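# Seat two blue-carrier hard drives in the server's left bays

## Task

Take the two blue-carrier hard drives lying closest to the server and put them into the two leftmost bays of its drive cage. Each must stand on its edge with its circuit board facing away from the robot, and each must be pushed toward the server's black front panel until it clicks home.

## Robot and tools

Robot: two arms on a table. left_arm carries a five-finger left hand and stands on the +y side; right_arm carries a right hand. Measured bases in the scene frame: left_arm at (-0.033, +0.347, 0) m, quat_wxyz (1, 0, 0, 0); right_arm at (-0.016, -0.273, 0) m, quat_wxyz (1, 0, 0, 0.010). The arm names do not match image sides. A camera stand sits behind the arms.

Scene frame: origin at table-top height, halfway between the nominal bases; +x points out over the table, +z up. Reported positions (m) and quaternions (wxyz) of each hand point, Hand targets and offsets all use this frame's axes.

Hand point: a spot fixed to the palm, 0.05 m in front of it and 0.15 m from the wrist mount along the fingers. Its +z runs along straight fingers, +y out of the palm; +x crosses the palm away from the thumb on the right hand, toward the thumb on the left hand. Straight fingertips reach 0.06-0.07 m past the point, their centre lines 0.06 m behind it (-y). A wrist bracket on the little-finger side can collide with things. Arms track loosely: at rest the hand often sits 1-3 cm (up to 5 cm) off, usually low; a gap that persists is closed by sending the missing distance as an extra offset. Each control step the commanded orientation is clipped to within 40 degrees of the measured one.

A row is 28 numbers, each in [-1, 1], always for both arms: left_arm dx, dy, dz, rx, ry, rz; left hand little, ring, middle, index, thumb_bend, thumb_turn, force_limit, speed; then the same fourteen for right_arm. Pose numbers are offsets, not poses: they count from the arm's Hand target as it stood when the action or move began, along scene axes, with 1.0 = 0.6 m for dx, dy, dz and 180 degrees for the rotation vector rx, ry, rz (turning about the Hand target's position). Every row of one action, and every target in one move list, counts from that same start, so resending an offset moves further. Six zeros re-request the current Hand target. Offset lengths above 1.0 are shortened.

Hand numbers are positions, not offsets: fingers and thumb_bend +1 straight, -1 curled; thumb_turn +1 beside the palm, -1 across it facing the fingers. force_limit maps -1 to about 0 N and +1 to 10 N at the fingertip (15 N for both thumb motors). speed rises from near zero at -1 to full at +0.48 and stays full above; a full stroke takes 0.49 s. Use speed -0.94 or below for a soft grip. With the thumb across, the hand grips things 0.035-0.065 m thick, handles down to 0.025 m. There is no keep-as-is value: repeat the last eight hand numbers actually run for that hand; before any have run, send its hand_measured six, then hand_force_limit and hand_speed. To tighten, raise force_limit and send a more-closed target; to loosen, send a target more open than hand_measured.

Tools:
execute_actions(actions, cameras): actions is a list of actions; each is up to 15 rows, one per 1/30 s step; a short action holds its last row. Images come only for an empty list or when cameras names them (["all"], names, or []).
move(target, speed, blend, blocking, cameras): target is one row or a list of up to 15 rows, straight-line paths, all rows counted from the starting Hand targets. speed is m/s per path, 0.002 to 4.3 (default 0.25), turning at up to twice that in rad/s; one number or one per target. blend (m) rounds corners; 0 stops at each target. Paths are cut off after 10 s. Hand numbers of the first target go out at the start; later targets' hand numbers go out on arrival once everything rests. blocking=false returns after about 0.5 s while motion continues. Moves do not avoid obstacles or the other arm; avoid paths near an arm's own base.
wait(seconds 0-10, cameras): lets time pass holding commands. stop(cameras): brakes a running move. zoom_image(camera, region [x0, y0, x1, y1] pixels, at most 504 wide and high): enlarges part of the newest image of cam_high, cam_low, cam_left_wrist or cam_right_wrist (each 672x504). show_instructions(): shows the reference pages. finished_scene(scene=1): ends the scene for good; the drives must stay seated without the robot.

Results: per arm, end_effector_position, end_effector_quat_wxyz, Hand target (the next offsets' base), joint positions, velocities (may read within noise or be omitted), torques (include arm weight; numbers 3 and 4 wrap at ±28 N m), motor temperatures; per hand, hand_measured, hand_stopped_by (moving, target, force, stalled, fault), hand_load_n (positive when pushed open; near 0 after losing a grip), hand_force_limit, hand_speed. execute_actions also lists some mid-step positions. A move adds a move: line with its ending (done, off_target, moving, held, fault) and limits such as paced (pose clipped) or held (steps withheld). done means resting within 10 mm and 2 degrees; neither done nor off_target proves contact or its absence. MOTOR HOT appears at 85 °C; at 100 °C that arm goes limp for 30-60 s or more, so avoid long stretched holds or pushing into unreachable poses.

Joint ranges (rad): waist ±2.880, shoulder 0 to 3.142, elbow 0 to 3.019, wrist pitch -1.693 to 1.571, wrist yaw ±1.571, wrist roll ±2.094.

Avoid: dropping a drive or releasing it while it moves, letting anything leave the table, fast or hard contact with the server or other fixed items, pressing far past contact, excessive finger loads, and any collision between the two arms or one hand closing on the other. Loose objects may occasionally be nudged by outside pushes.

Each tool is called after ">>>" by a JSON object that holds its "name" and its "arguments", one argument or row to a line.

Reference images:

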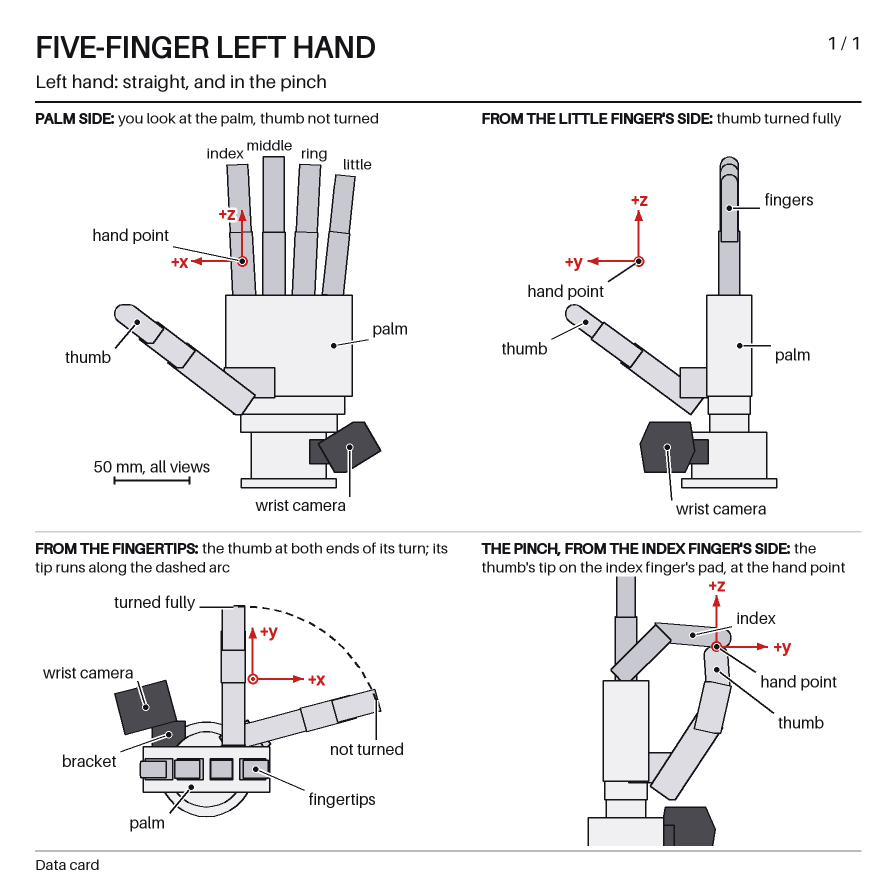

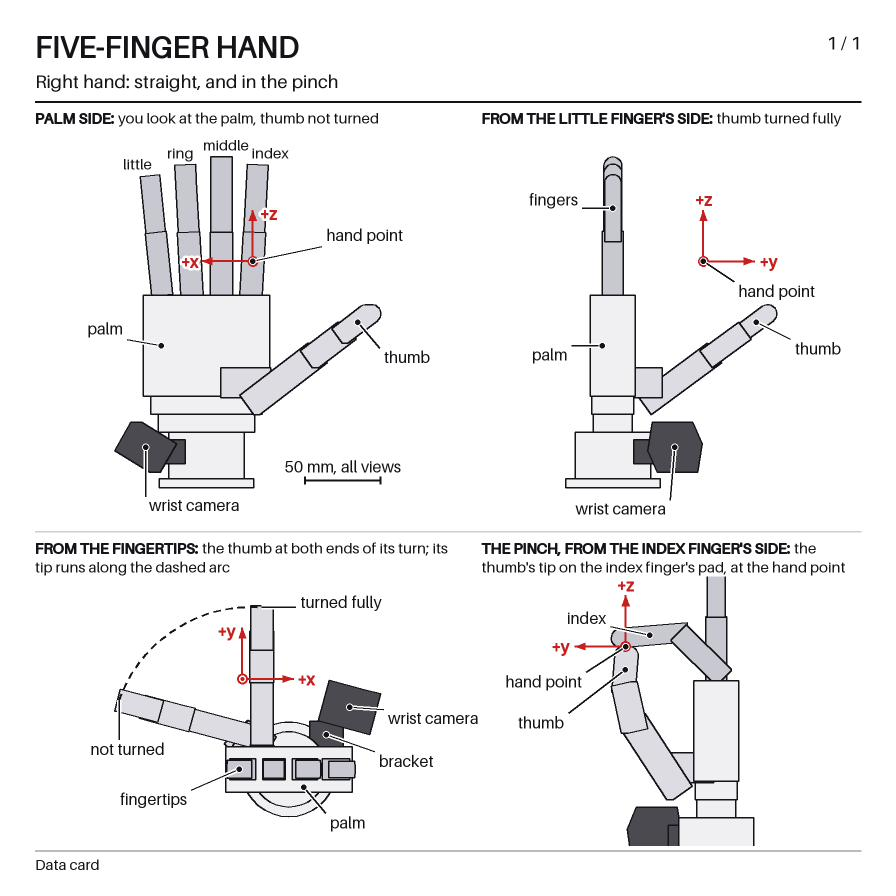

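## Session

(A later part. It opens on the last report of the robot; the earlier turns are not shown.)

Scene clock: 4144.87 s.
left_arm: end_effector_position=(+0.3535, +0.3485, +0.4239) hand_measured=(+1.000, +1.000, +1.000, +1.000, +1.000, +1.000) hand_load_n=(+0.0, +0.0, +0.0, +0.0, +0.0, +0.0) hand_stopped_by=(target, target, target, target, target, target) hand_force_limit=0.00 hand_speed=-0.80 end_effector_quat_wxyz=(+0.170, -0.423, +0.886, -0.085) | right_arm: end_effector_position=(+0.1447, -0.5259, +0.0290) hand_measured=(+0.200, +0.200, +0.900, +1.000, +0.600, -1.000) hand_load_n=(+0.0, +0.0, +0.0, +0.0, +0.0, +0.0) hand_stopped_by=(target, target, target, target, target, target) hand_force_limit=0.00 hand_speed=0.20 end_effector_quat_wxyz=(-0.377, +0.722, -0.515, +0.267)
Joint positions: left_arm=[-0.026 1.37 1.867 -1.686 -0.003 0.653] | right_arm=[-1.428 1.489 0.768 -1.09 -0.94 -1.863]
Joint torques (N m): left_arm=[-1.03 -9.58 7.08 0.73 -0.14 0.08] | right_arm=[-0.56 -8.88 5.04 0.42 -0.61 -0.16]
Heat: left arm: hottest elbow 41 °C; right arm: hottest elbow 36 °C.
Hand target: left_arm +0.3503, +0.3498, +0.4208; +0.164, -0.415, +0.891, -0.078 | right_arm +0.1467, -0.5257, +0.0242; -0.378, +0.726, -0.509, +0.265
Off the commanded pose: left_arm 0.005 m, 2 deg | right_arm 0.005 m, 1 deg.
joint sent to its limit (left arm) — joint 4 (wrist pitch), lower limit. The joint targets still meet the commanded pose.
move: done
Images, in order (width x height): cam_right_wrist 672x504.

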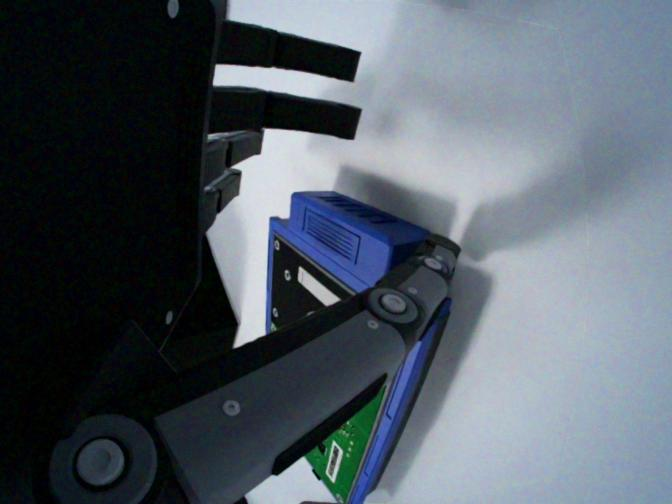

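>>> {"name": "move", "arguments": {
  "target": [
    [0, 0, 0, 0, 0, 0, 1, 1, 1, 1, 1, 1, 0, -0.8, 0, 0, -0.009, 0, 0, 0, 0.2, 0.2, 0.9, 1, 0.6, -1, 0, 0.2],
    [0, 0, 0, 0, 0, 0, 1, 1, 1, 1, 1, 1, 0, -0.8, 0, 0, -0.009, 0, 0, 0, 0.2, 0.2, 0.9, 0.2, 0.6, -1, 1.0, -0.2]
  ],
  "cameras": ["cam_right_wrist"],
  "speed": 0.06
}}

Scene clock: 4154.17 s.
left_arm: end_effector_position=(+0.3535, +0.3485, +0.4239) hand_measured=(+1.000, +1.000, +1.000, +1.000, +1.000, +1.000) hand_load_n=(-0.5, +0.0, +0.0, +0.0, +0.0, +0.0) hand_stopped_by=(target, target, target, target, target, target) hand_force_limit=0.00 hand_speed=-0.80 end_effector_quat_wxyz=(+0.170, -0.423, +0.886, -0.085) | right_arm: end_effector_position=(+0.1459, -0.5266, +0.0248) hand_measured=(+0.200, +0.200, +0.900, +0.430, +0.604, -1.000) hand_load_n=(+0.0, +0.0, -0.5, +15.0, +14.0, -3.0) hand_stopped_by=(target, target, target, force, target, target) hand_force_limit=1.00 hand_speed=-0.20 end_effector_quat_wxyz=(-0.377, +0.723, -0.513, +0.269)
Joint positions: left_arm=[-0.026 1.37 1.867 -1.686 -0.003 0.653] | right_arm=[-1.426 1.498 0.763 -1.073 -0.943 -1.863]
Joint torques (N m): left_arm=[-1.08 -9.52 7.05 0.75 -0.14 0.07] | right_arm=[-0.67 -8.82 4.88 0.36 -0.45 -0.16]
Heat: left arm: hottest elbow 41 °C; right arm: hottest elbow 36 °C.
Hand target: left_arm +0.3503, +0.3498, +0.4208; +0.164, -0.415, +0.891, -0.078 | right_arm +0.1467, -0.5256, +0.0188; -0.378, +0.726, -0.509, +0.264
Off the commanded pose: left_arm 0.005 m, 2 deg | right_arm 0.006 m, 1 deg.
joint sent to its limit (left arm) — joint 4 (wrist pitch), lower limit. The joint targets still meet the commanded pose.
move: done
Images, in order (width x height): cam_right_wrist 672x504.

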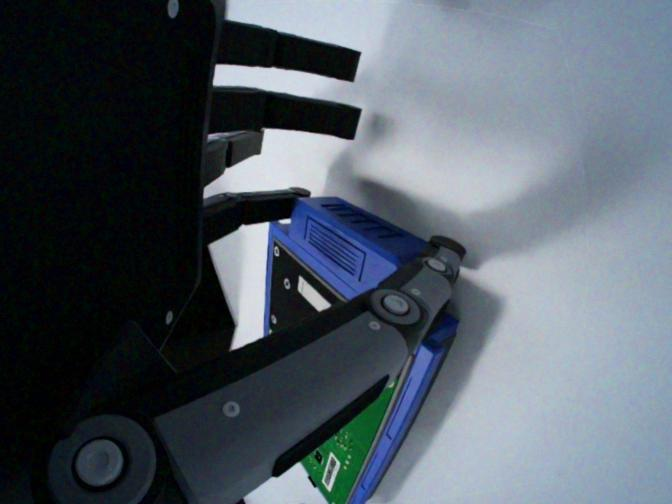

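>>> {"name": "move", "arguments": {
  "target": [
    [0, 0, 0, 0, 0, 0, 1, 1, 1, 1, 1, 1, 0, -0.8, -0.01, 0.033, 0.183, 0, 0, 0, 0.2, 0.2, 0.9, 0.2, 0.6, -1, 1.0, -0.2],
    [0, 0, 0, 0, 0, 0, 1, 1, 1, 1, 1, 1, 0, -0.8, -0.02, 0.1, 0.25, 0, 0, 0, 0.2, 0.2, 0.9, 0.2, 0.6, -1, 1.0, -0.2]
  ],
  "blend": [0.01, 0],
  "cameras": ["cam_right_wrist", "cam_high"],
  "speed": 0.05
}}

>>> {"name": "zoom_image", "arguments": {
  "camera": "cam_high",
  "region": [60, 120, 240, 255]
}}

Scene clock: 4177.97 s.
left_arm: end_effector_position=(+0.3535, +0.3485, +0.4239) hand_measured=(+1.000, +1.000, +1.000, +1.000, +1.000, +1.000) hand_load_n=(+0.0, +0.0, +0.0, -0.5, +0.0, +0.0) hand_stopped_by=(target, target, target, target, target, target) hand_force_limit=0.00 hand_speed=-0.80 end_effector_quat_wxyz=(+0.170, -0.423, +0.886, -0.085) | right_arm: end_effector_position=(+0.1314, -0.4558, +0.1515) hand_measured=(+0.200, +0.200, +0.900, +0.430, +0.604, -1.000) hand_load_n=(+0.0, +0.0, +0.0, +11.0, +12.5, -2.0) hand_stopped_by=(target, target, target, force, target, target) hand_force_limit=1.00 hand_speed=-0.20 end_effector_quat_wxyz=(-0.389, +0.721, -0.517, +0.249)
Joint positions: left_arm=[-0.026 1.37 1.867 -1.686 -0.003 0.653] | right_arm=[-1.426 1.136 0.813 -1.544 -0.928 -1.883]
Joint torques (N m): left_arm=[-1.08 -9.64 7.08 0.72 -0.14 0.07] | right_arm=[-1.2 -7.59 9.35 -0.8 -1.04 -0.05]
Heat: left arm: hottest elbow 41 °C; right arm: hottest elbow 35 °C.
Hand target: left_arm +0.3503, +0.3498, +0.4208; +0.164, -0.415, +0.891, -0.078 | right_arm +0.1347, -0.4657, +0.1688; -0.378, +0.726, -0.509, +0.265
Off the commanded pose: left_arm 0.005 m, 2 deg | right_arm 0.020 m, 2 deg.
joint sent to its limit (left arm) — joint 4 (wrist pitch), lower limit. The joint targets still meet the commanded pose.
move: off_target (right_arm)
Images, in order (width x height): cam_high 672x504, cam_right_wrist 672x504.

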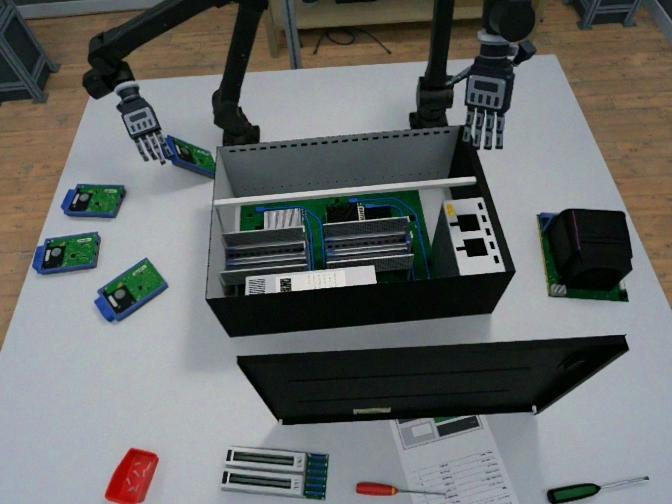

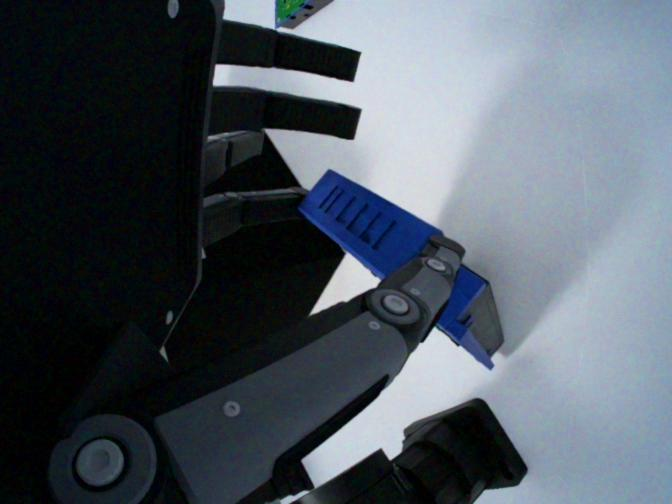

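Scaled by 2.800 from the camera's 672x504 image, which has a finer 960x720 frame.

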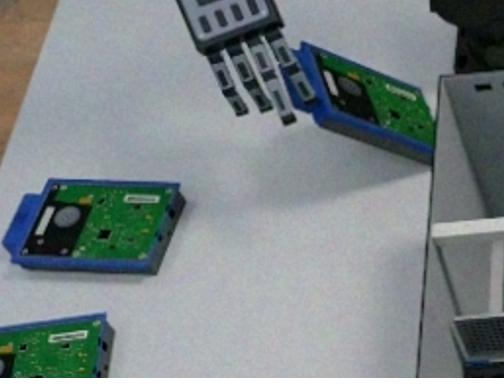

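>>> {"name": "execute_actions", "arguments": {
  "actions": []
}}

Scene clock: 4235.67 s.
left_arm: end_effector_position=(+0.3535, +0.3485, +0.4239) hand_measured=(+1.000, +1.000, +1.000, +1.000, +1.000, +1.000) hand_load_n=(+0.0, +0.0, +0.0, +0.0, +0.0, +0.0) hand_stopped_by=(target, target, target, target, target, target) hand_force_limit=0.00 hand_speed=-0.80 end_effector_quat_wxyz=(+0.170, -0.423, +0.886, -0.085) | right_arm: end_effector_position=(+0.1314, -0.4558, +0.1515) hand_measured=(+0.200, +0.200, +0.900, +0.430, +0.604, -1.000) hand_load_n=(+0.0, -0.5, +0.0, +11.0, +12.5, -2.0) hand_stopped_by=(target, target, target, force, target, target) hand_force_limit=1.00 hand_speed=-0.20 end_effector_quat_wxyz=(-0.389, +0.721, -0.517, +0.249)
Joint positions: left_arm=[-0.026 1.37 1.867 -1.686 -0.003 0.653] | right_arm=[-1.426 1.136 0.813 -1.544 -0.928 -1.883]
Joint velocities: within noise
Joint torques (N m): left_arm=[-1.08 -9.52 7.06 0.76 -0.14 0.07] | right_arm=[-1.26 -7.47 9.37 -0.8 -1.03 -0.05]
Motor temperatures (°C): left_arm=[28 30 41 26 29 30] | right_arm=[29 31 39 28 29 30]
Heat: left arm: hottest elbow 41 °C; right arm: hottest elbow 39 °C.
Hand target: left_arm +0.3503, +0.3498, +0.4208; +0.164, -0.415, +0.891, -0.078 | right_arm +0.1347, -0.4657, +0.1688; -0.378, +0.726, -0.509, +0.265
Off the commanded pose: left_arm 0.005 m, 2 deg | right_arm 0.020 m, 2 deg.

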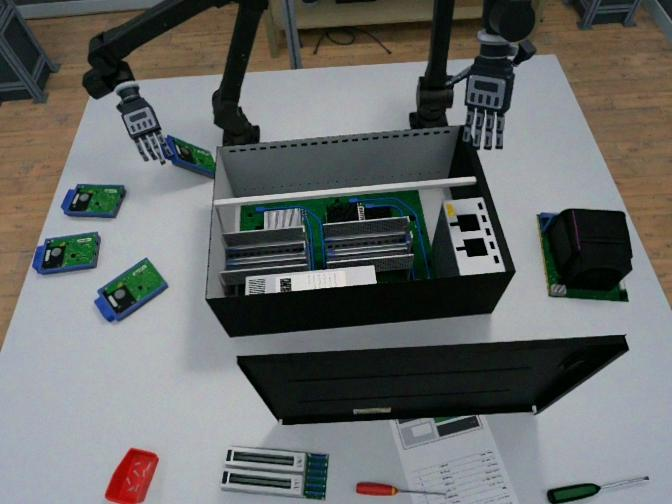

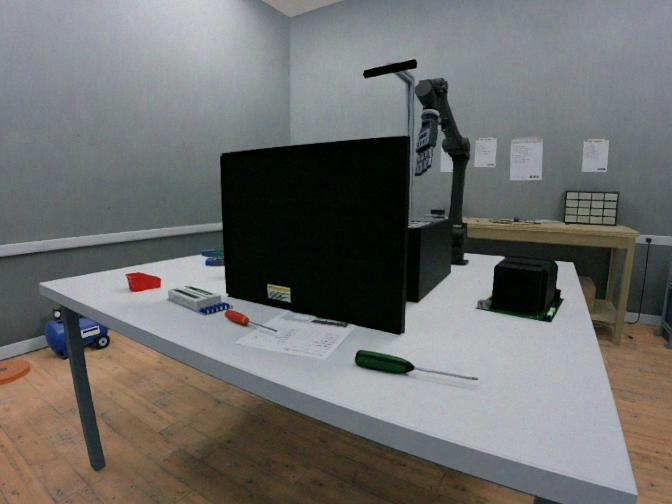

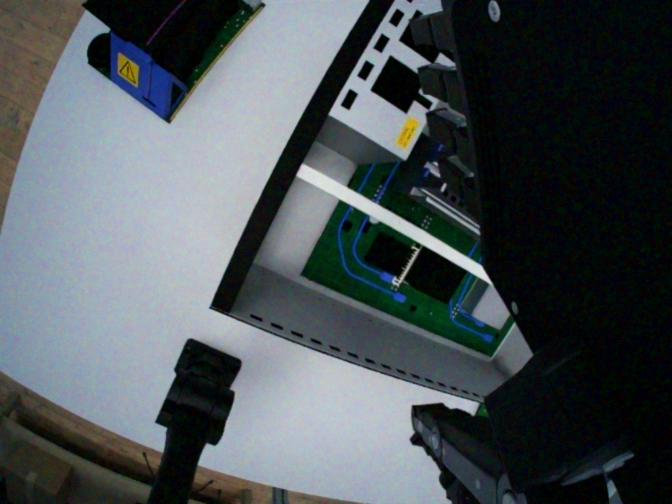

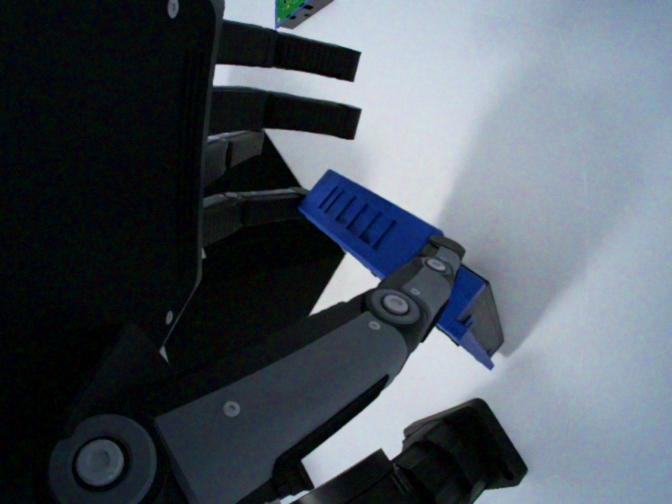

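>>> {"name": "zoom_image", "arguments": {
  "camera": "cam_high",
  "region": [190, 110, 530, 345]
}}

>>> {"name": "zoom_image", "arguments": {
  "camera": "cam_high",
  "region": [200, 200, 420, 345]
}}

Scaled by 1.482 from the camera's 672x504 image, which has a finer 960x720 frame.

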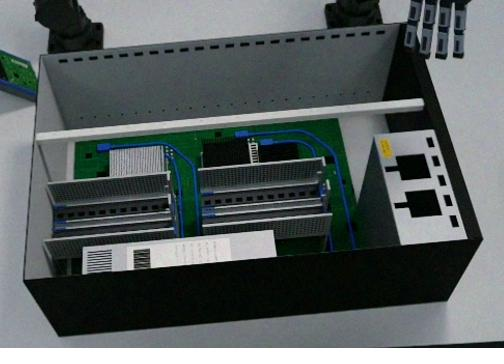

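Scaled by 2.291 from the camera's 672x504 image, which has a finer 960x720 frame.

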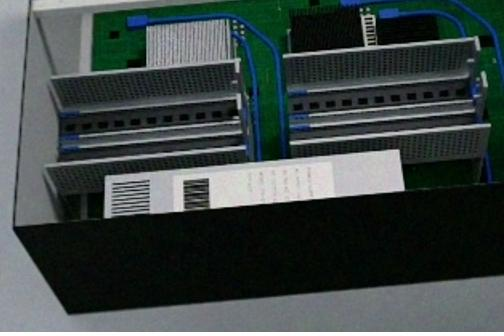

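>>> {"name": "move", "arguments": {
  "target": [0,0,0,0,0,0,1,1,1,1,1,1,0,-0.8,-0.028,0.051,0.055,0,0,0,0.2,0.2,0.9,0.2,0.6,-1,1.0,-0.2],
  "speed": 0.06,
  "cameras": ["cam_high","cam_right_wrist"]
}}

Scene clock: 4418.83 s.
left_arm: end_effector_position=(+0.3535, +0.3485, +0.4239) hand_measured=(+1.000, +1.000, +1.000, +1.000, +1.000, +1.000) hand_load_n=(+0.0, +0.0, +0.0, +0.0, +0.0, +0.0) hand_stopped_by=(target, target, target, target, target, target) hand_force_limit=0.00 hand_speed=-0.80 end_effector_quat_wxyz=(+0.170, -0.423, +0.886, -0.085) | right_arm: end_effector_position=(+0.1183, -0.4262, +0.1814) hand_measured=(+0.200, +0.200, +0.900, +0.430, +0.604, -1.000) hand_load_n=(+0.0, +0.0, +0.0, +9.0, +9.5, -1.0) hand_stopped_by=(target, target, target, force, target, target) hand_force_limit=1.00 hand_speed=-0.20 end_effector_quat_wxyz=(-0.371, +0.729, -0.518, +0.252)
Joint positions: left_arm=[-0.026 1.37 1.867 -1.686 -0.003 0.653] | right_arm=[-1.445 0.994 0.813 -1.665 -0.9 -1.893]
Joint torques (N m): left_arm=[-1.03 -9.47 7.05 0.73 -0.14 0.07] | right_arm=[-2.14 -5.48 10.04 -0.7 -0.95 0.18]
Heat: left arm: hottest elbow 41 °C; right arm: hottest elbow 41 °C.
Hand target: left_arm +0.3503, +0.3498, +0.4208; +0.164, -0.415, +0.891, -0.078 | right_arm +0.1178, -0.4351, +0.2018; -0.378, +0.726, -0.509, +0.264
Off the commanded pose: left_arm 0.005 m, 2 deg | right_arm 0.022 m, 2 deg.
joint sent to its limit (left arm) — joint 4 (wrist pitch), lower limit. The joint targets still meet the commanded pose.
joint sent to its limit (right arm) — joint 4 (wrist pitch), lower limit. The joint targets are off in orientation, not in position.
move: off_target (right_arm)
Images, in order (width x height): cam_high 672x504, cam_right_wrist 672x504.

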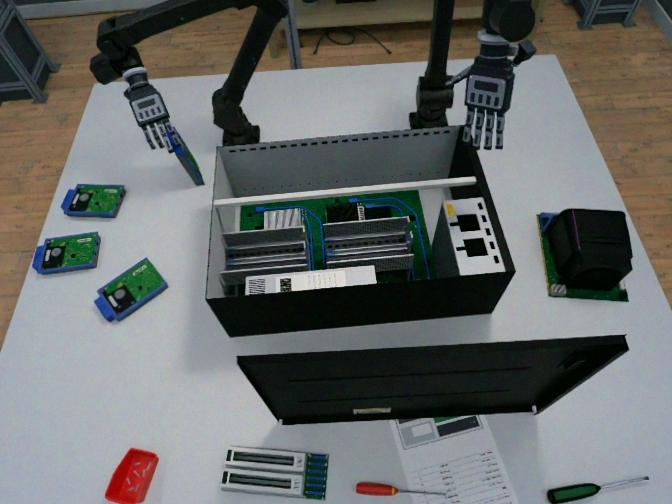

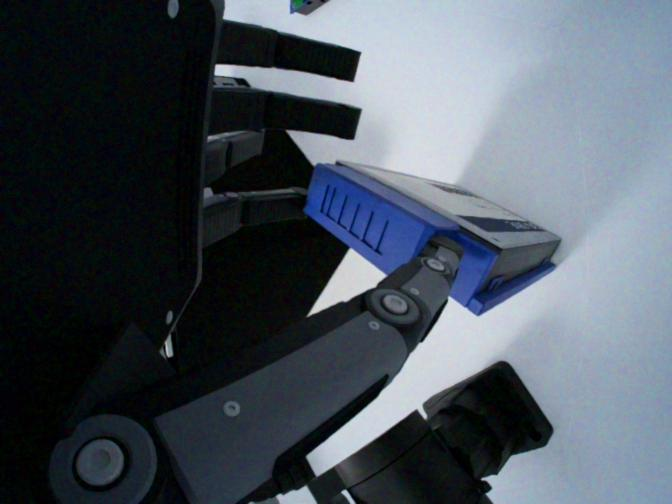

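>>> {"name": "execute_actions", "arguments": {
  "actions": [
    [[0,0,0,0,0,0,1,1,1,1,1,1,0,-0.8,-0.01,0.02,0.02,0,0,0,0.2,0.2,0.9,0.1,0.6,-1,1.0,-0.2]]
  ]
}}

Scene clock: 4428.23 s.
left_arm: end_effector_position=(+0.3535, +0.3485, +0.4239) hand_measured=(+1.000, +1.000, +1.000, +1.000, +1.000, +1.000) hand_load_n=(+0.0, +0.0, +0.0, +0.0, +0.0, +0.0) hand_stopped_by=(target, target, target, target, target, target) hand_force_limit=0.00 hand_speed=-0.80 end_effector_quat_wxyz=(+0.170, -0.423, +0.886, -0.085) | right_arm: end_effector_position=(+0.1135, -0.4156, +0.1986) hand_measured=(+0.200, +0.200, +0.900, +0.404, +0.600, -1.000) hand_load_n=(+0.0, +0.0, +0.0, +0.0, +0.0, +0.0) hand_stopped_by=(target, target, target, force, target, target) hand_force_limit=1.00 hand_speed=-0.20 end_effector_quat_wxyz=(-0.344, +0.726, -0.536, +0.259)
Joint positions: left_arm=[-0.026 1.37 1.867 -1.686 -0.003 0.653] | right_arm=[-1.445 0.896 0.822 -1.672 -0.878 -1.806]
Joint torques (N m): left_arm=[-1.03 -9.58 7.04 0.75 -0.14 0.06] | right_arm=[-1.61 -3.37 9.8 -0.17 -0.55 0.08]
Heat: left arm: hottest elbow 41 °C; right arm: hottest elbow 41 °C.
Hand target: left_arm +0.3503, +0.3498, +0.4208; +0.164, -0.415, +0.891, -0.078 | right_arm +0.1119, -0.4231, +0.2138; -0.379, +0.726, -0.509, +0.265
Off the commanded pose: left_arm 0.005 m, 2 deg | right_arm 0.017 m, 5 deg.
joint sent to its limit (left arm) — joint 4 (wrist pitch), lower limit. The joint targets still meet the commanded pose.
joint sent to its limit (right arm) — joint 4 (wrist pitch), lower limit. The joint targets are off in orientation, not in position.
Step readings (end_effector_position of left_arm | right_arm):
0: (+0.3535, +0.3485, +0.4239) | (+0.1183, -0.4261, +0.1815)
1: (+0.3535, +0.3485, +0.4239) | (+0.1182, -0.4261, +0.1815)
2: (+0.3535, +0.3485, +0.4239) | (+0.1179, -0.4257, +0.1817)
4: (+0.3535, +0.3485, +0.4239) | (+0.1160, -0.4243, +0.1829)
8: (+0.3535, +0.3485, +0.4239) | (+0.1145, -0.4204, +0.1897)
15: (+0.3535, +0.3485, +0.4239) | (+0.1139, -0.4166, +0.1985)

>>> {"name": "wait", "arguments": {
  "seconds": 0.1,
  "cameras": ["cam_high","cam_right_wrist"]
}}

Scene clock: 4433.93 s.
left_arm: end_effector_position=(+0.3535, +0.3485, +0.4239) hand_measured=(+1.000, +1.000, +1.000, +1.000, +1.000, +1.000) hand_load_n=(+0.0, +0.0, +0.0, +0.0, +0.0, +0.0) hand_stopped_by=(target, target, target, target, target, target) hand_force_limit=0.00 hand_speed=-0.80 end_effector_quat_wxyz=(+0.170, -0.423, +0.886, -0.085) | right_arm: end_effector_position=(+0.1134, -0.4156, +0.1985) hand_measured=(+0.200, +0.200, +0.900, +0.404, +0.600, -1.000) hand_load_n=(+0.0, +0.0, +0.5, +0.0, +0.0, +0.0) hand_stopped_by=(target, target, target, force, target, target) hand_force_limit=1.00 hand_speed=-0.20 end_effector_quat_wxyz=(-0.344, +0.726, -0.536, +0.259)
Joint positions: left_arm=[-0.026 1.37 1.867 -1.686 -0.003 0.653] | right_arm=[-1.445 0.896 0.822 -1.672 -0.877 -1.806]
Joint torques (N m): left_arm=[-1.03 -9.58 7.08 0.77 -0.14 0.07] | right_arm=[-1.55 -3.31 9.8 -0.17 -0.54 0.09]
Heat: left arm: hottest elbow 41 °C; right arm: hottest elbow 41 °C.
Hand target: left_arm +0.3503, +0.3498, +0.4208; +0.164, -0.415, +0.891, -0.078 | right_arm +0.1118, -0.4231, +0.2137; -0.378, +0.726, -0.509, +0.265
Off the commanded pose: left_arm 0.005 m, 2 deg | right_arm 0.017 m, 5 deg.
wait: 0.10 s; at rest from the start
Images, in order (width x height): cam_high 672x504, cam_right_wrist 672x504.

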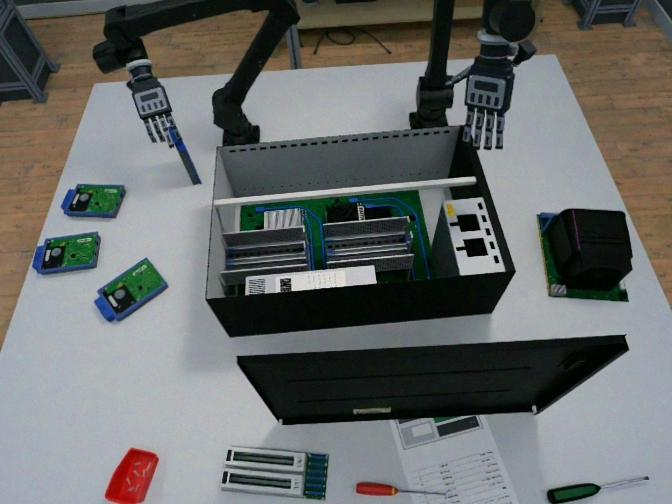

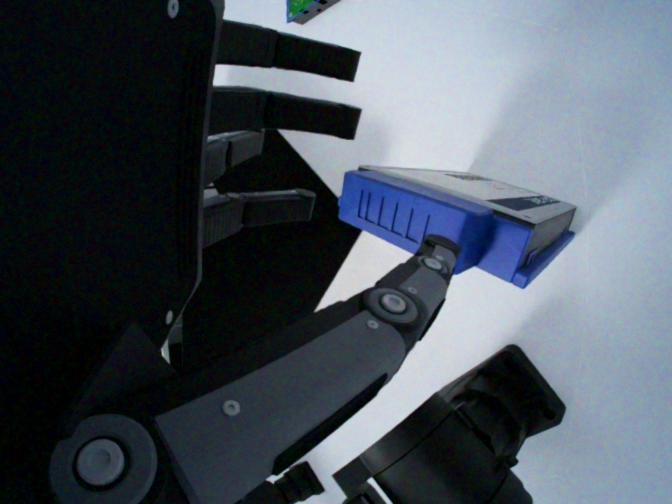

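>>> {"name": "zoom_image", "arguments": {
  "camera": "cam_high",
  "region": [90, 50, 260, 200]
}}

>>> {"name": "zoom_image", "arguments": {
  "camera": "cam_right_wrist",
  "region": [200, 120, 620, 400]
}}

Scaled by 2.965 from the camera's 672x504 image, which has a finer 960x720 frame.

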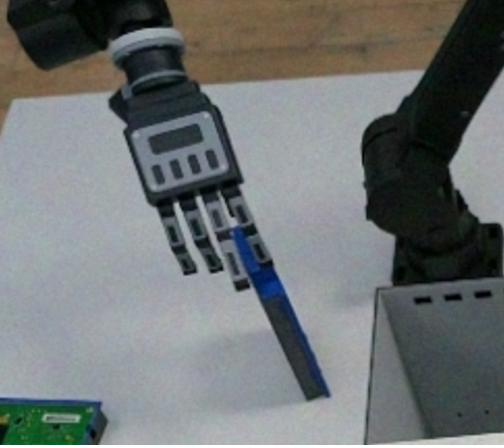

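Scaled by 1.200 from the camera's 672x504 image, which has a finer 960x720 frame.

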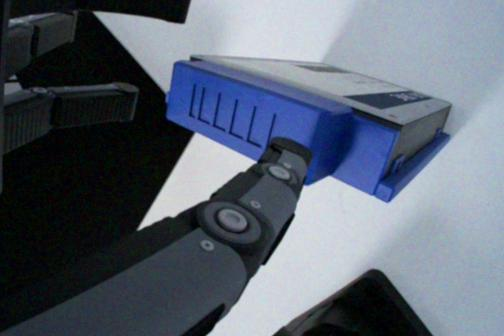

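>>> {"name": "move", "arguments": {
  "target": [
    [0,0,0,0,0,0,1,1,1,1,1,1,0,-0.8,0,0,0,0,0,0,0.2,0.2,0.9,0.75,0.6,-1,1.0,-0.5],
    [0,0,0,0,0,0,1,1,1,1,1,1,0,-0.8,-0.004,-0.022,0,0,0,0,0.2,0.2,0.9,0.75,0.6,-1,1.0,-0.5]
  ],
  "speed": 0.04,
  "cameras": ["cam_right_wrist"]
}}

Scene clock: 4829.23 s.
left_arm: end_effector_position=(+0.3535, +0.3485, +0.4239) hand_measured=(+1.000, +1.000, +1.000, +1.000, +1.000, +1.000) hand_load_n=(+0.0, +0.0, +0.0, +0.0, -0.5, +0.0) hand_stopped_by=(target, target, target, target, target, target) hand_force_limit=0.00 hand_speed=-0.80 end_effector_quat_wxyz=(+0.170, -0.423, +0.886, -0.085) | right_arm: end_effector_position=(+0.1115, -0.4244, +0.2017) hand_measured=(+0.200, +0.200, +0.900, +0.750, +0.600, -1.000) hand_load_n=(+0.0, +0.0, +0.0, +0.0, +0.0, +0.5) hand_stopped_by=(target, target, target, target, target, target) hand_force_limit=1.00 hand_speed=-0.50 end_effector_quat_wxyz=(-0.341, +0.723, -0.542, +0.260)
Joint positions: left_arm=[-0.026 1.37 1.867 -1.686 -0.003 0.653] | right_arm=[-1.46 0.917 0.842 -1.672 -0.873 -1.806]
Joint torques (N m): left_arm=[-1.08 -9.52 7.04 0.72 -0.14 0.08] | right_arm=[-2.02 -2.08 9.92 -0.17 -0.55 -0.2]
Motor temperatures (°C): left_arm=[28 30 41 26 29 30] | right_arm=[29 30 44 28 28 30]
Heat: left arm: hottest elbow 41 °C; right arm: hottest elbow 44 °C.
Hand target: left_arm +0.3503, +0.3498, +0.4208; +0.164, -0.415, +0.891, -0.078 | right_arm +0.1095, -0.4363, +0.2139; -0.378, +0.726, -0.509, +0.265
Off the commanded pose: left_arm 0.005 m, 2 deg | right_arm 0.017 m, 6 deg.
joint sent to its limit (left arm) — joint 4 (wrist pitch), lower limit. The joint targets still meet the commanded pose.
joint sent to its limit (right arm) — joint 4 (wrist pitch), lower limit. The joint targets are off in orientation, not in position.
move: off_target (right_arm)
Images, in order (width x height): cam_right_wrist 672x504.

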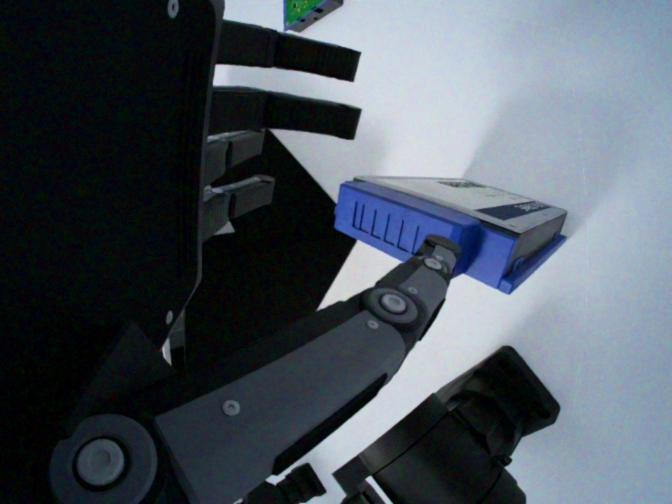

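>>> {"name": "move", "arguments": {
  "target": [
    [0,0,0,0,0,0,1,1,1,1,1,1,0,-0.8,-0.007,-0.013,0,0,0,0,0.2,0.2,0.9,0.75,0.6,-1,1.0,-0.5],
    [0,0,0,0,0,0,1,1,1,1,1,1,0,-0.8,-0.008,-0.014,-0.030,0,0,0,0.2,0.2,0.9,0.75,0.6,-1,1.0,-0.5]
  ],
  "speed": 0.04,
  "cameras": ["cam_right_wrist"]
}}

Scene clock: 4867.07 s.
left_arm: end_effector_position=(+0.3535, +0.3485, +0.4239) hand_measured=(+1.000, +1.000, +1.000, +1.000, +1.000, +1.000) hand_load_n=(+0.0, +0.0, +0.0, +0.0, +0.0, +0.0) hand_stopped_by=(target, target, target, target, target, target) hand_force_limit=0.00 hand_speed=-0.80 end_effector_quat_wxyz=(+0.170, -0.423, +0.886, -0.085) | right_arm: end_effector_position=(+0.1068, -0.4418, +0.1945) hand_measured=(+0.200, +0.200, +0.900, +0.750, +0.600, -1.000) hand_load_n=(+0.0, +0.0, +0.0, +0.0, +0.0, +0.0) hand_stopped_by=(target, target, target, target, target, target) hand_force_limit=1.00 hand_speed=-0.50 end_effector_quat_wxyz=(-0.341, +0.729, -0.531, +0.267)
Joint positions: left_arm=[-0.026 1.37 1.867 -1.686 -0.003 0.653] | right_arm=[-1.496 0.977 0.854 -1.672 -0.876 -1.894]
Joint torques (N m): left_arm=[-0.97 -9.58 7.06 0.73 -0.13 0.07] | right_arm=[-2.08 -2.9 7.35 -0.27 -0.74 -0.21]
Heat: left arm: hottest elbow 41 °C; right arm: hottest elbow 42 °C.
Hand target: left_arm +0.3503, +0.3498, +0.4208; +0.164, -0.415, +0.891, -0.078 | right_arm +0.1047, -0.4447, +0.1958; -0.378, +0.726, -0.509, +0.265
Off the commanded pose: left_arm 0.005 m, 2 deg | right_arm 0.004 m, 5 deg.
joint sent to its limit (left arm) — joint 4 (wrist pitch), lower limit. The joint targets still meet the commanded pose.
joint sent to its limit (right arm) — joint 4 (wrist pitch), lower limit. The joint targets are off in orientation, not in position.
move: off_target (right_arm)
Images, in order (width x height): cam_right_wrist 672x504.

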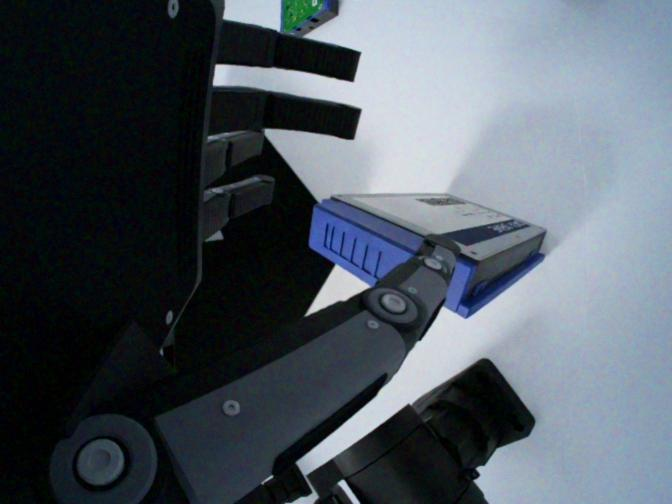

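>>> {"name": "move", "arguments": {
  "target": [0,0,0,0,0,0,1,1,1,1,1,1,0,-0.8,0.012,0.028,0,0,0,0,0.2,0.2,0.9,0.75,0.6,-1,1.0,-0.5],
  "speed": 0.04,
  "cameras": ["cam_right_wrist"]
}}

Scene clock: 4905.20 s.
left_arm: end_effector_position=(+0.3535, +0.3485, +0.4239) hand_measured=(+1.000, +1.000, +1.000, +1.000, +1.000, +1.000) hand_load_n=(+0.0, +0.0, +0.0, +0.0, +0.0, +0.0) hand_stopped_by=(target, target, target, target, target, target) hand_force_limit=0.00 hand_speed=-0.80 end_effector_quat_wxyz=(+0.170, -0.423, +0.886, -0.085) | right_arm: end_effector_position=(+0.1118, -0.4325, +0.1924) hand_measured=(+0.200, +0.200, +0.900, +0.750, +0.600, -1.000) hand_load_n=(+0.5, +0.0, +0.0, +0.5, +0.0, +0.0) hand_stopped_by=(target, target, target, target, target, target) hand_force_limit=1.00 hand_speed=-0.50 end_effector_quat_wxyz=(-0.349, +0.728, -0.525, +0.269)
Joint positions: left_arm=[-0.026 1.37 1.867 -1.686 -0.003 0.653] | right_arm=[-1.479 0.959 0.833 -1.672 -0.892 -1.891]
Joint torques (N m): left_arm=[-1.14 -9.47 7.06 0.73 -0.14 0.08] | right_arm=[-0.56 -4.6 6.76 -0.24 -0.74 0.1]
Heat: left arm: hottest elbow 41 °C; right arm: hottest elbow 40 °C.
Hand target: left_arm +0.3503, +0.3498, +0.4208; +0.164, -0.415, +0.891, -0.078 | right_arm +0.1119, -0.4278, +0.1958; -0.379, +0.726, -0.509, +0.265
Off the commanded pose: left_arm 0.005 m, 2 deg | right_arm 0.006 m, 4 deg.
joint sent to its limit (left arm) — joint 4 (wrist pitch), lower limit. The joint targets still meet the commanded pose.
joint sent to its limit (right arm) — joint 4 (wrist pitch), lower limit. The joint targets are off in orientation, not in position.
move: off_target (right_arm)
Images, in order (width x height): cam_right_wrist 672x504.

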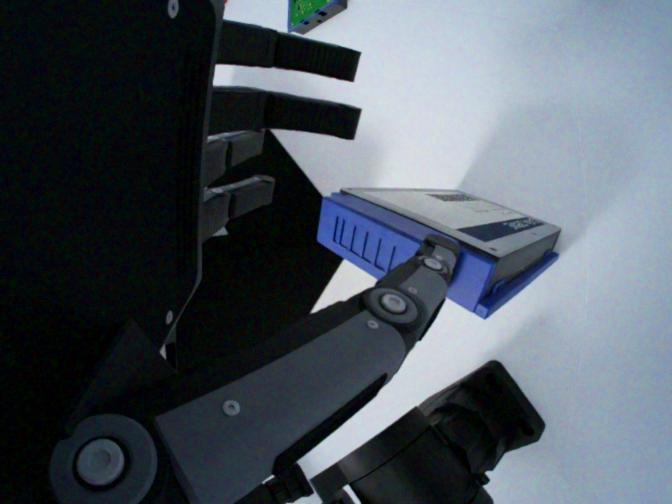

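>>> {"name": "move", "arguments": {
  "target": [0,0,0,0,0,0,1,1,1,1,1,1,0,-0.8,0.001,0.012,-0.030,0,0,0,0.2,0.2,0.9,0.75,0.6,-1,1.0,-0.5],
  "speed": 0.04,
  "cameras": ["cam_right_wrist","cam_high"]
}}

Scene clock: 4926.13 s.
left_arm: end_effector_position=(+0.3535, +0.3485, +0.4239) hand_measured=(+1.000, +1.000, +1.000, +1.000, +1.000, +1.000) hand_load_n=(+0.0, +0.0, +0.0, +0.0, +0.0, +0.0) hand_stopped_by=(target, target, target, target, target, target) hand_force_limit=0.00 hand_speed=-0.80 end_effector_quat_wxyz=(+0.170, -0.423, +0.886, -0.085) | right_arm: end_effector_position=(+0.1141, -0.4254, +0.1851) hand_measured=(+0.200, +0.200, +0.900, +0.750, +0.600, -1.000) hand_load_n=(+0.0, +0.0, +0.0, +0.0, +0.5, +0.0) hand_stopped_by=(target, target, target, target, target, target) hand_force_limit=1.00 hand_speed=-0.50 end_effector_quat_wxyz=(-0.361, +0.727, -0.517, +0.271)
Joint positions: left_arm=[-0.026 1.37 1.867 -1.686 -0.003 0.653] | right_arm=[-1.479 0.959 0.805 -1.676 -0.911 -1.922]
Joint torques (N m): left_arm=[-0.97 -9.64 7.05 0.75 -0.14 0.07] | right_arm=[-1.38 -2.67 5.27 -0.16 -0.65 -0.25]
Motor temperatures (°C): left_arm=[28 30 41 26 29 30] | right_arm=[29 30 39 28 29 30]
Heat: left arm: hottest elbow 41 °C; right arm: hottest elbow 39 °C.
Hand target: left_arm +0.3503, +0.3498, +0.4208; +0.164, -0.415, +0.891, -0.078 | right_arm +0.1125, -0.4206, +0.1778; -0.378, +0.726, -0.509, +0.265
Off the commanded pose: left_arm 0.005 m, 2 deg | right_arm 0.009 m, 2 deg.
joint sent to its limit (left arm) — joint 4 (wrist pitch), lower limit. The joint targets still meet the commanded pose.
joint sent to its limit (right arm) — joint 4 (wrist pitch), lower limit. The joint targets still meet the commanded pose.
move: done
Images, in order (width x height): cam_high 672x504, cam_right_wrist 672x504.

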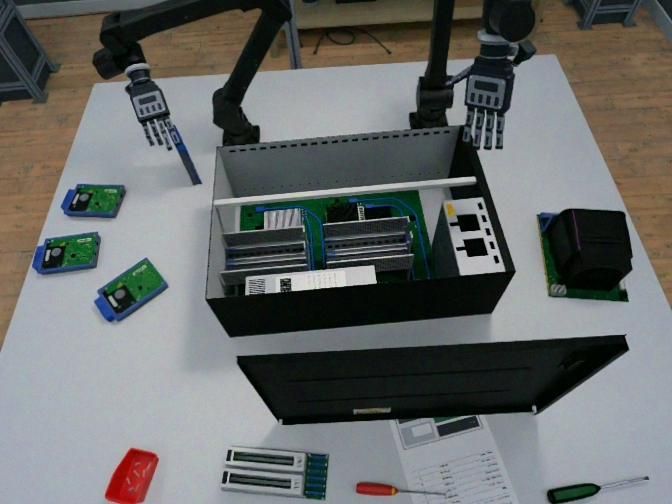

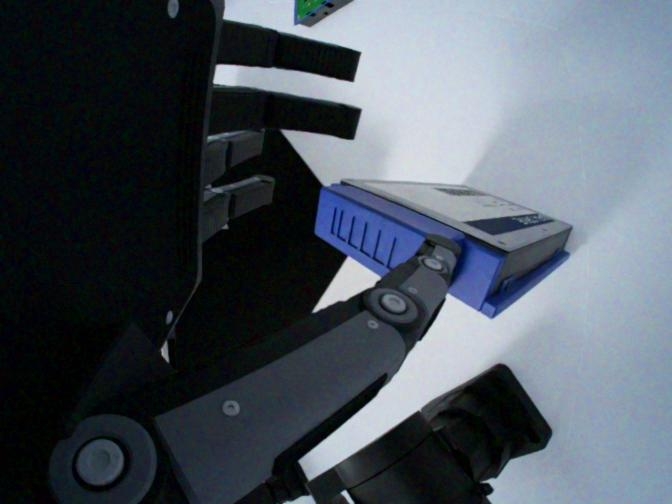

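>>> {"name": "move", "arguments": {
  "target": [0,0,0,0,0,0,1,1,1,1,1,1,0,-0.8,0.001,0.003,-0.026,0,0,0,0.2,0.2,0.9,0.75,0.6,-1,1.0,-0.5],
  "speed": 0.04,
  "cameras": ["cam_right_wrist"]
}}

Scene clock: 4942.43 s.
left_arm: end_effector_position=(+0.3535, +0.3485, +0.4239) hand_measured=(+1.000, +1.000, +1.000, +1.000, +1.000, +1.000) hand_load_n=(+0.0, +0.0, +0.0, +0.0, -0.5, +0.0) hand_stopped_by=(target, target, target, target, target, target) hand_force_limit=0.00 hand_speed=-0.80 end_effector_quat_wxyz=(+0.170, -0.423, +0.886, -0.085) | right_arm: end_effector_position=(+0.1158, -0.4251, +0.1839) hand_measured=(+0.200, +0.200, +0.900, +0.750, +0.600, -1.000) hand_load_n=(+0.0, +0.0, +0.0, +0.0, -2.0, +0.5) hand_stopped_by=(target, target, target, target, target, target) hand_force_limit=1.00 hand_speed=-0.50 end_effector_quat_wxyz=(-0.365, +0.725, -0.513, +0.280)
Joint positions: left_arm=[-0.026 1.37 1.867 -1.686 -0.003 0.653] | right_arm=[-1.486 0.959 0.795 -1.676 -0.929 -1.941]
Joint torques (N m): left_arm=[-0.97 -9.41 7.05 0.72 -0.14 0.08] | right_arm=[-1.44 -0.79 3.48 0.4 -0.21 -0.51]
Heat: left arm: hottest elbow 41 °C; right arm: hottest elbow 39 °C.
Hand target: left_arm +0.3503, +0.3498, +0.4208; +0.164, -0.415, +0.891, -0.078 | right_arm +0.1131, -0.4189, +0.1622; -0.378, +0.726, -0.509, +0.265
Off the commanded pose: left_arm 0.005 m, 2 deg | right_arm 0.023 m, 2 deg.
joint sent to its limit (left arm) — joint 4 (wrist pitch), lower limit. The joint targets still meet the commanded pose.
move: off_target (right_arm)
Images, in order (width x height): cam_right_wrist 672x504.

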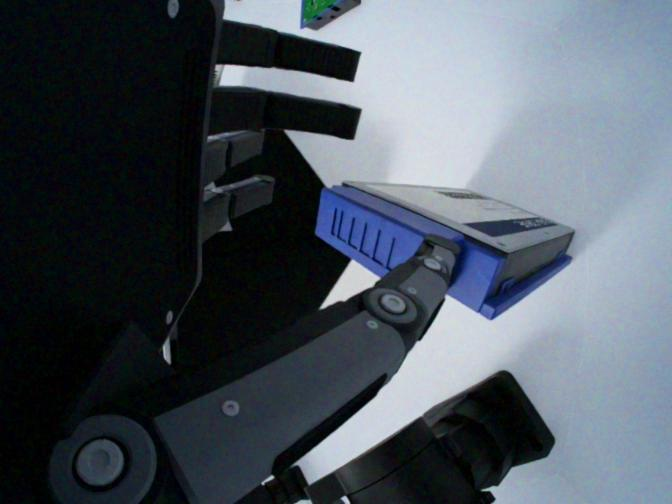

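>>> {"name": "move", "arguments": {
  "target": [
    [0,0,0,0,0,0,1,1,1,1,1,1,0,-0.8,0,0,0.045,0,0,0,0.2,0.2,0.9,0.75,0.6,-1,1.0,-0.5],
    [0,0,0,0,0,0,1,1,1,1,1,1,0,-0.8,-0.020,-0.010,0.05,0,0,0,0.2,0.2,0.9,0.75,0.6,-1,1.0,-0.5]
  ],
  "speed": 0.04,
  "cameras": ["cam_right_wrist"]
}}

Scene clock: 4953.67 s.
left_arm: end_effector_position=(+0.3535, +0.3485, +0.4239) hand_measured=(+1.000, +1.000, +1.000, +1.000, +1.000, +1.000) hand_load_n=(+0.0, +0.0, +0.0, +0.0, +0.0, +0.0) hand_stopped_by=(target, target, target, target, target, target) hand_force_limit=0.00 hand_speed=-0.80 end_effector_quat_wxyz=(+0.170, -0.423, +0.886, -0.085) | right_arm: end_effector_position=(+0.1039, -0.4190, +0.1811) hand_measured=(+0.200, +0.200, +0.900, +0.750, +0.600, -1.000) hand_load_n=(+0.0, +0.0, +0.0, +0.0, +0.0, +0.0) hand_stopped_by=(target, target, target, target, target, target) hand_force_limit=1.00 hand_speed=-0.50 end_effector_quat_wxyz=(-0.346, +0.729, -0.532, +0.256)
Joint positions: left_arm=[-0.026 1.37 1.867 -1.686 -0.003 0.653] | right_arm=[-1.489 0.929 0.791 -1.676 -0.866 -1.893]
Joint torques (N m): left_arm=[-1.08 -9.58 7.05 0.75 -0.14 0.08] | right_arm=[-2.14 -4.07 8.7 -0.13 -0.54 0.09]
Heat: left arm: hottest elbow 41 °C; right arm: hottest elbow 38 °C.
Hand target: left_arm +0.3503, +0.3498, +0.4208; +0.164, -0.415, +0.891, -0.078 | right_arm +0.1010, -0.4250, +0.1922; -0.378, +0.726, -0.509, +0.265
Off the commanded pose: left_arm 0.005 m, 2 deg | right_arm 0.013 m, 5 deg.
joint sent to its limit (left arm) — joint 4 (wrist pitch), lower limit. The joint targets still meet the commanded pose.
joint sent to its limit (right arm) — joint 4 (wrist pitch), lower limit. The joint targets are off in orientation, not in position.
move: off_target (right_arm)
Images, in order (width x height): cam_right_wrist 672x504.

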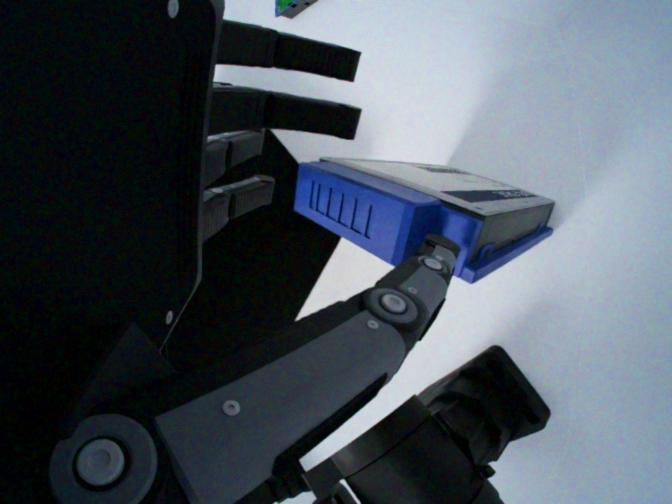

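>>> {"name": "zoom_image", "arguments": {
  "camera": "cam_right_wrist",
  "region": [280, 140, 560, 300]
}}

Scaled by 1.800 from the camera's 672x504 image, which has a finer 960x720 frame.

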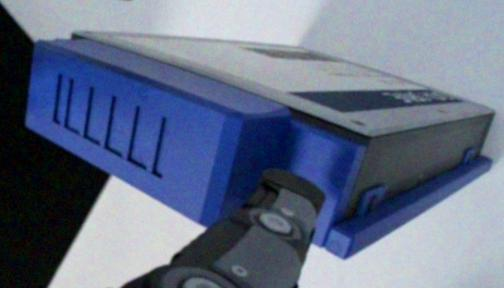

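>>> {"name": "move", "arguments": {
  "target": [0,0,0,0,0,0,1,1,1,1,1,1,0,-0.8,0.005,-0.010,-0.020,0,0,0,0.2,0.2,0.9,0.75,0.6,-1,1.0,-0.5],
  "speed": 0.04,
  "cameras": ["cam_right_wrist"]
}}

Scene clock: 5024.77 s.
left_arm: end_effector_position=(+0.3535, +0.3485, +0.4239) hand_measured=(+1.000, +1.000, +1.000, +1.000, +1.000, +1.000) hand_load_n=(+0.0, +0.0, +0.0, +0.0, +0.0, +0.0) hand_stopped_by=(target, target, target, target, target, target) hand_force_limit=0.00 hand_speed=-0.80 end_effector_quat_wxyz=(+0.170, -0.423, +0.886, -0.085) | right_arm: end_effector_position=(+0.1057, -0.4249, +0.1765) hand_measured=(+0.200, +0.200, +0.900, +0.750, +0.600, -1.000) hand_load_n=(+0.0, +0.0, +0.0, +0.0, +0.0, +0.0) hand_stopped_by=(target, target, target, target, target, target) hand_force_limit=1.00 hand_speed=-0.50 end_effector_quat_wxyz=(-0.357, +0.727, -0.525, +0.260)
Joint positions: left_arm=[-0.026 1.37 1.867 -1.686 -0.003 0.653] | right_arm=[-1.499 0.968 0.791 -1.676 -0.883 -1.933]
Joint torques (N m): left_arm=[-0.97 -9.64 7.08 0.7 -0.13 0.07] | right_arm=[-2.08 -2.55 7.8 -0.21 -0.74 -0.2]
Heat: left arm: hottest elbow 41 °C; right arm: hottest elbow 41 °C.
Hand target: left_arm +0.3503, +0.3498, +0.4208; +0.164, -0.415, +0.891, -0.078 | right_arm +0.1041, -0.4309, +0.1803; -0.378, +0.726, -0.509, +0.265
Off the commanded pose: left_arm 0.005 m, 2 deg | right_arm 0.007 m, 3 deg.
joint sent to its limit (left arm) — joint 4 (wrist pitch), lower limit. The joint targets still meet the commanded pose.
joint sent to its limit (right arm) — joint 4 (wrist pitch), lower limit. The joint targets are off in orientation, not in position.
move: off_target (right_arm)
Images, in order (width x height): cam_right_wrist 672x504.

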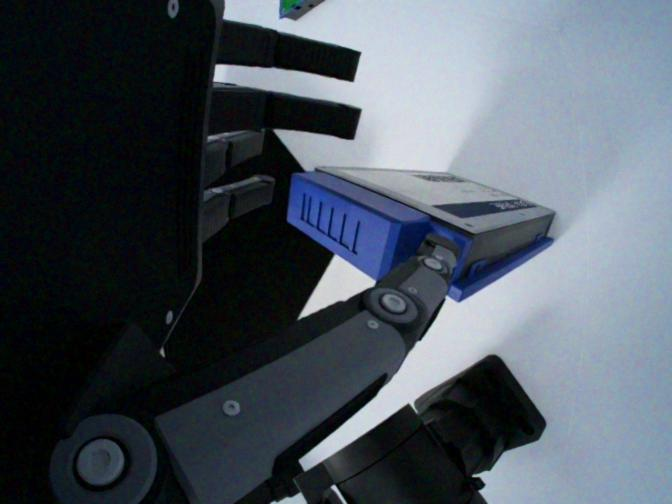

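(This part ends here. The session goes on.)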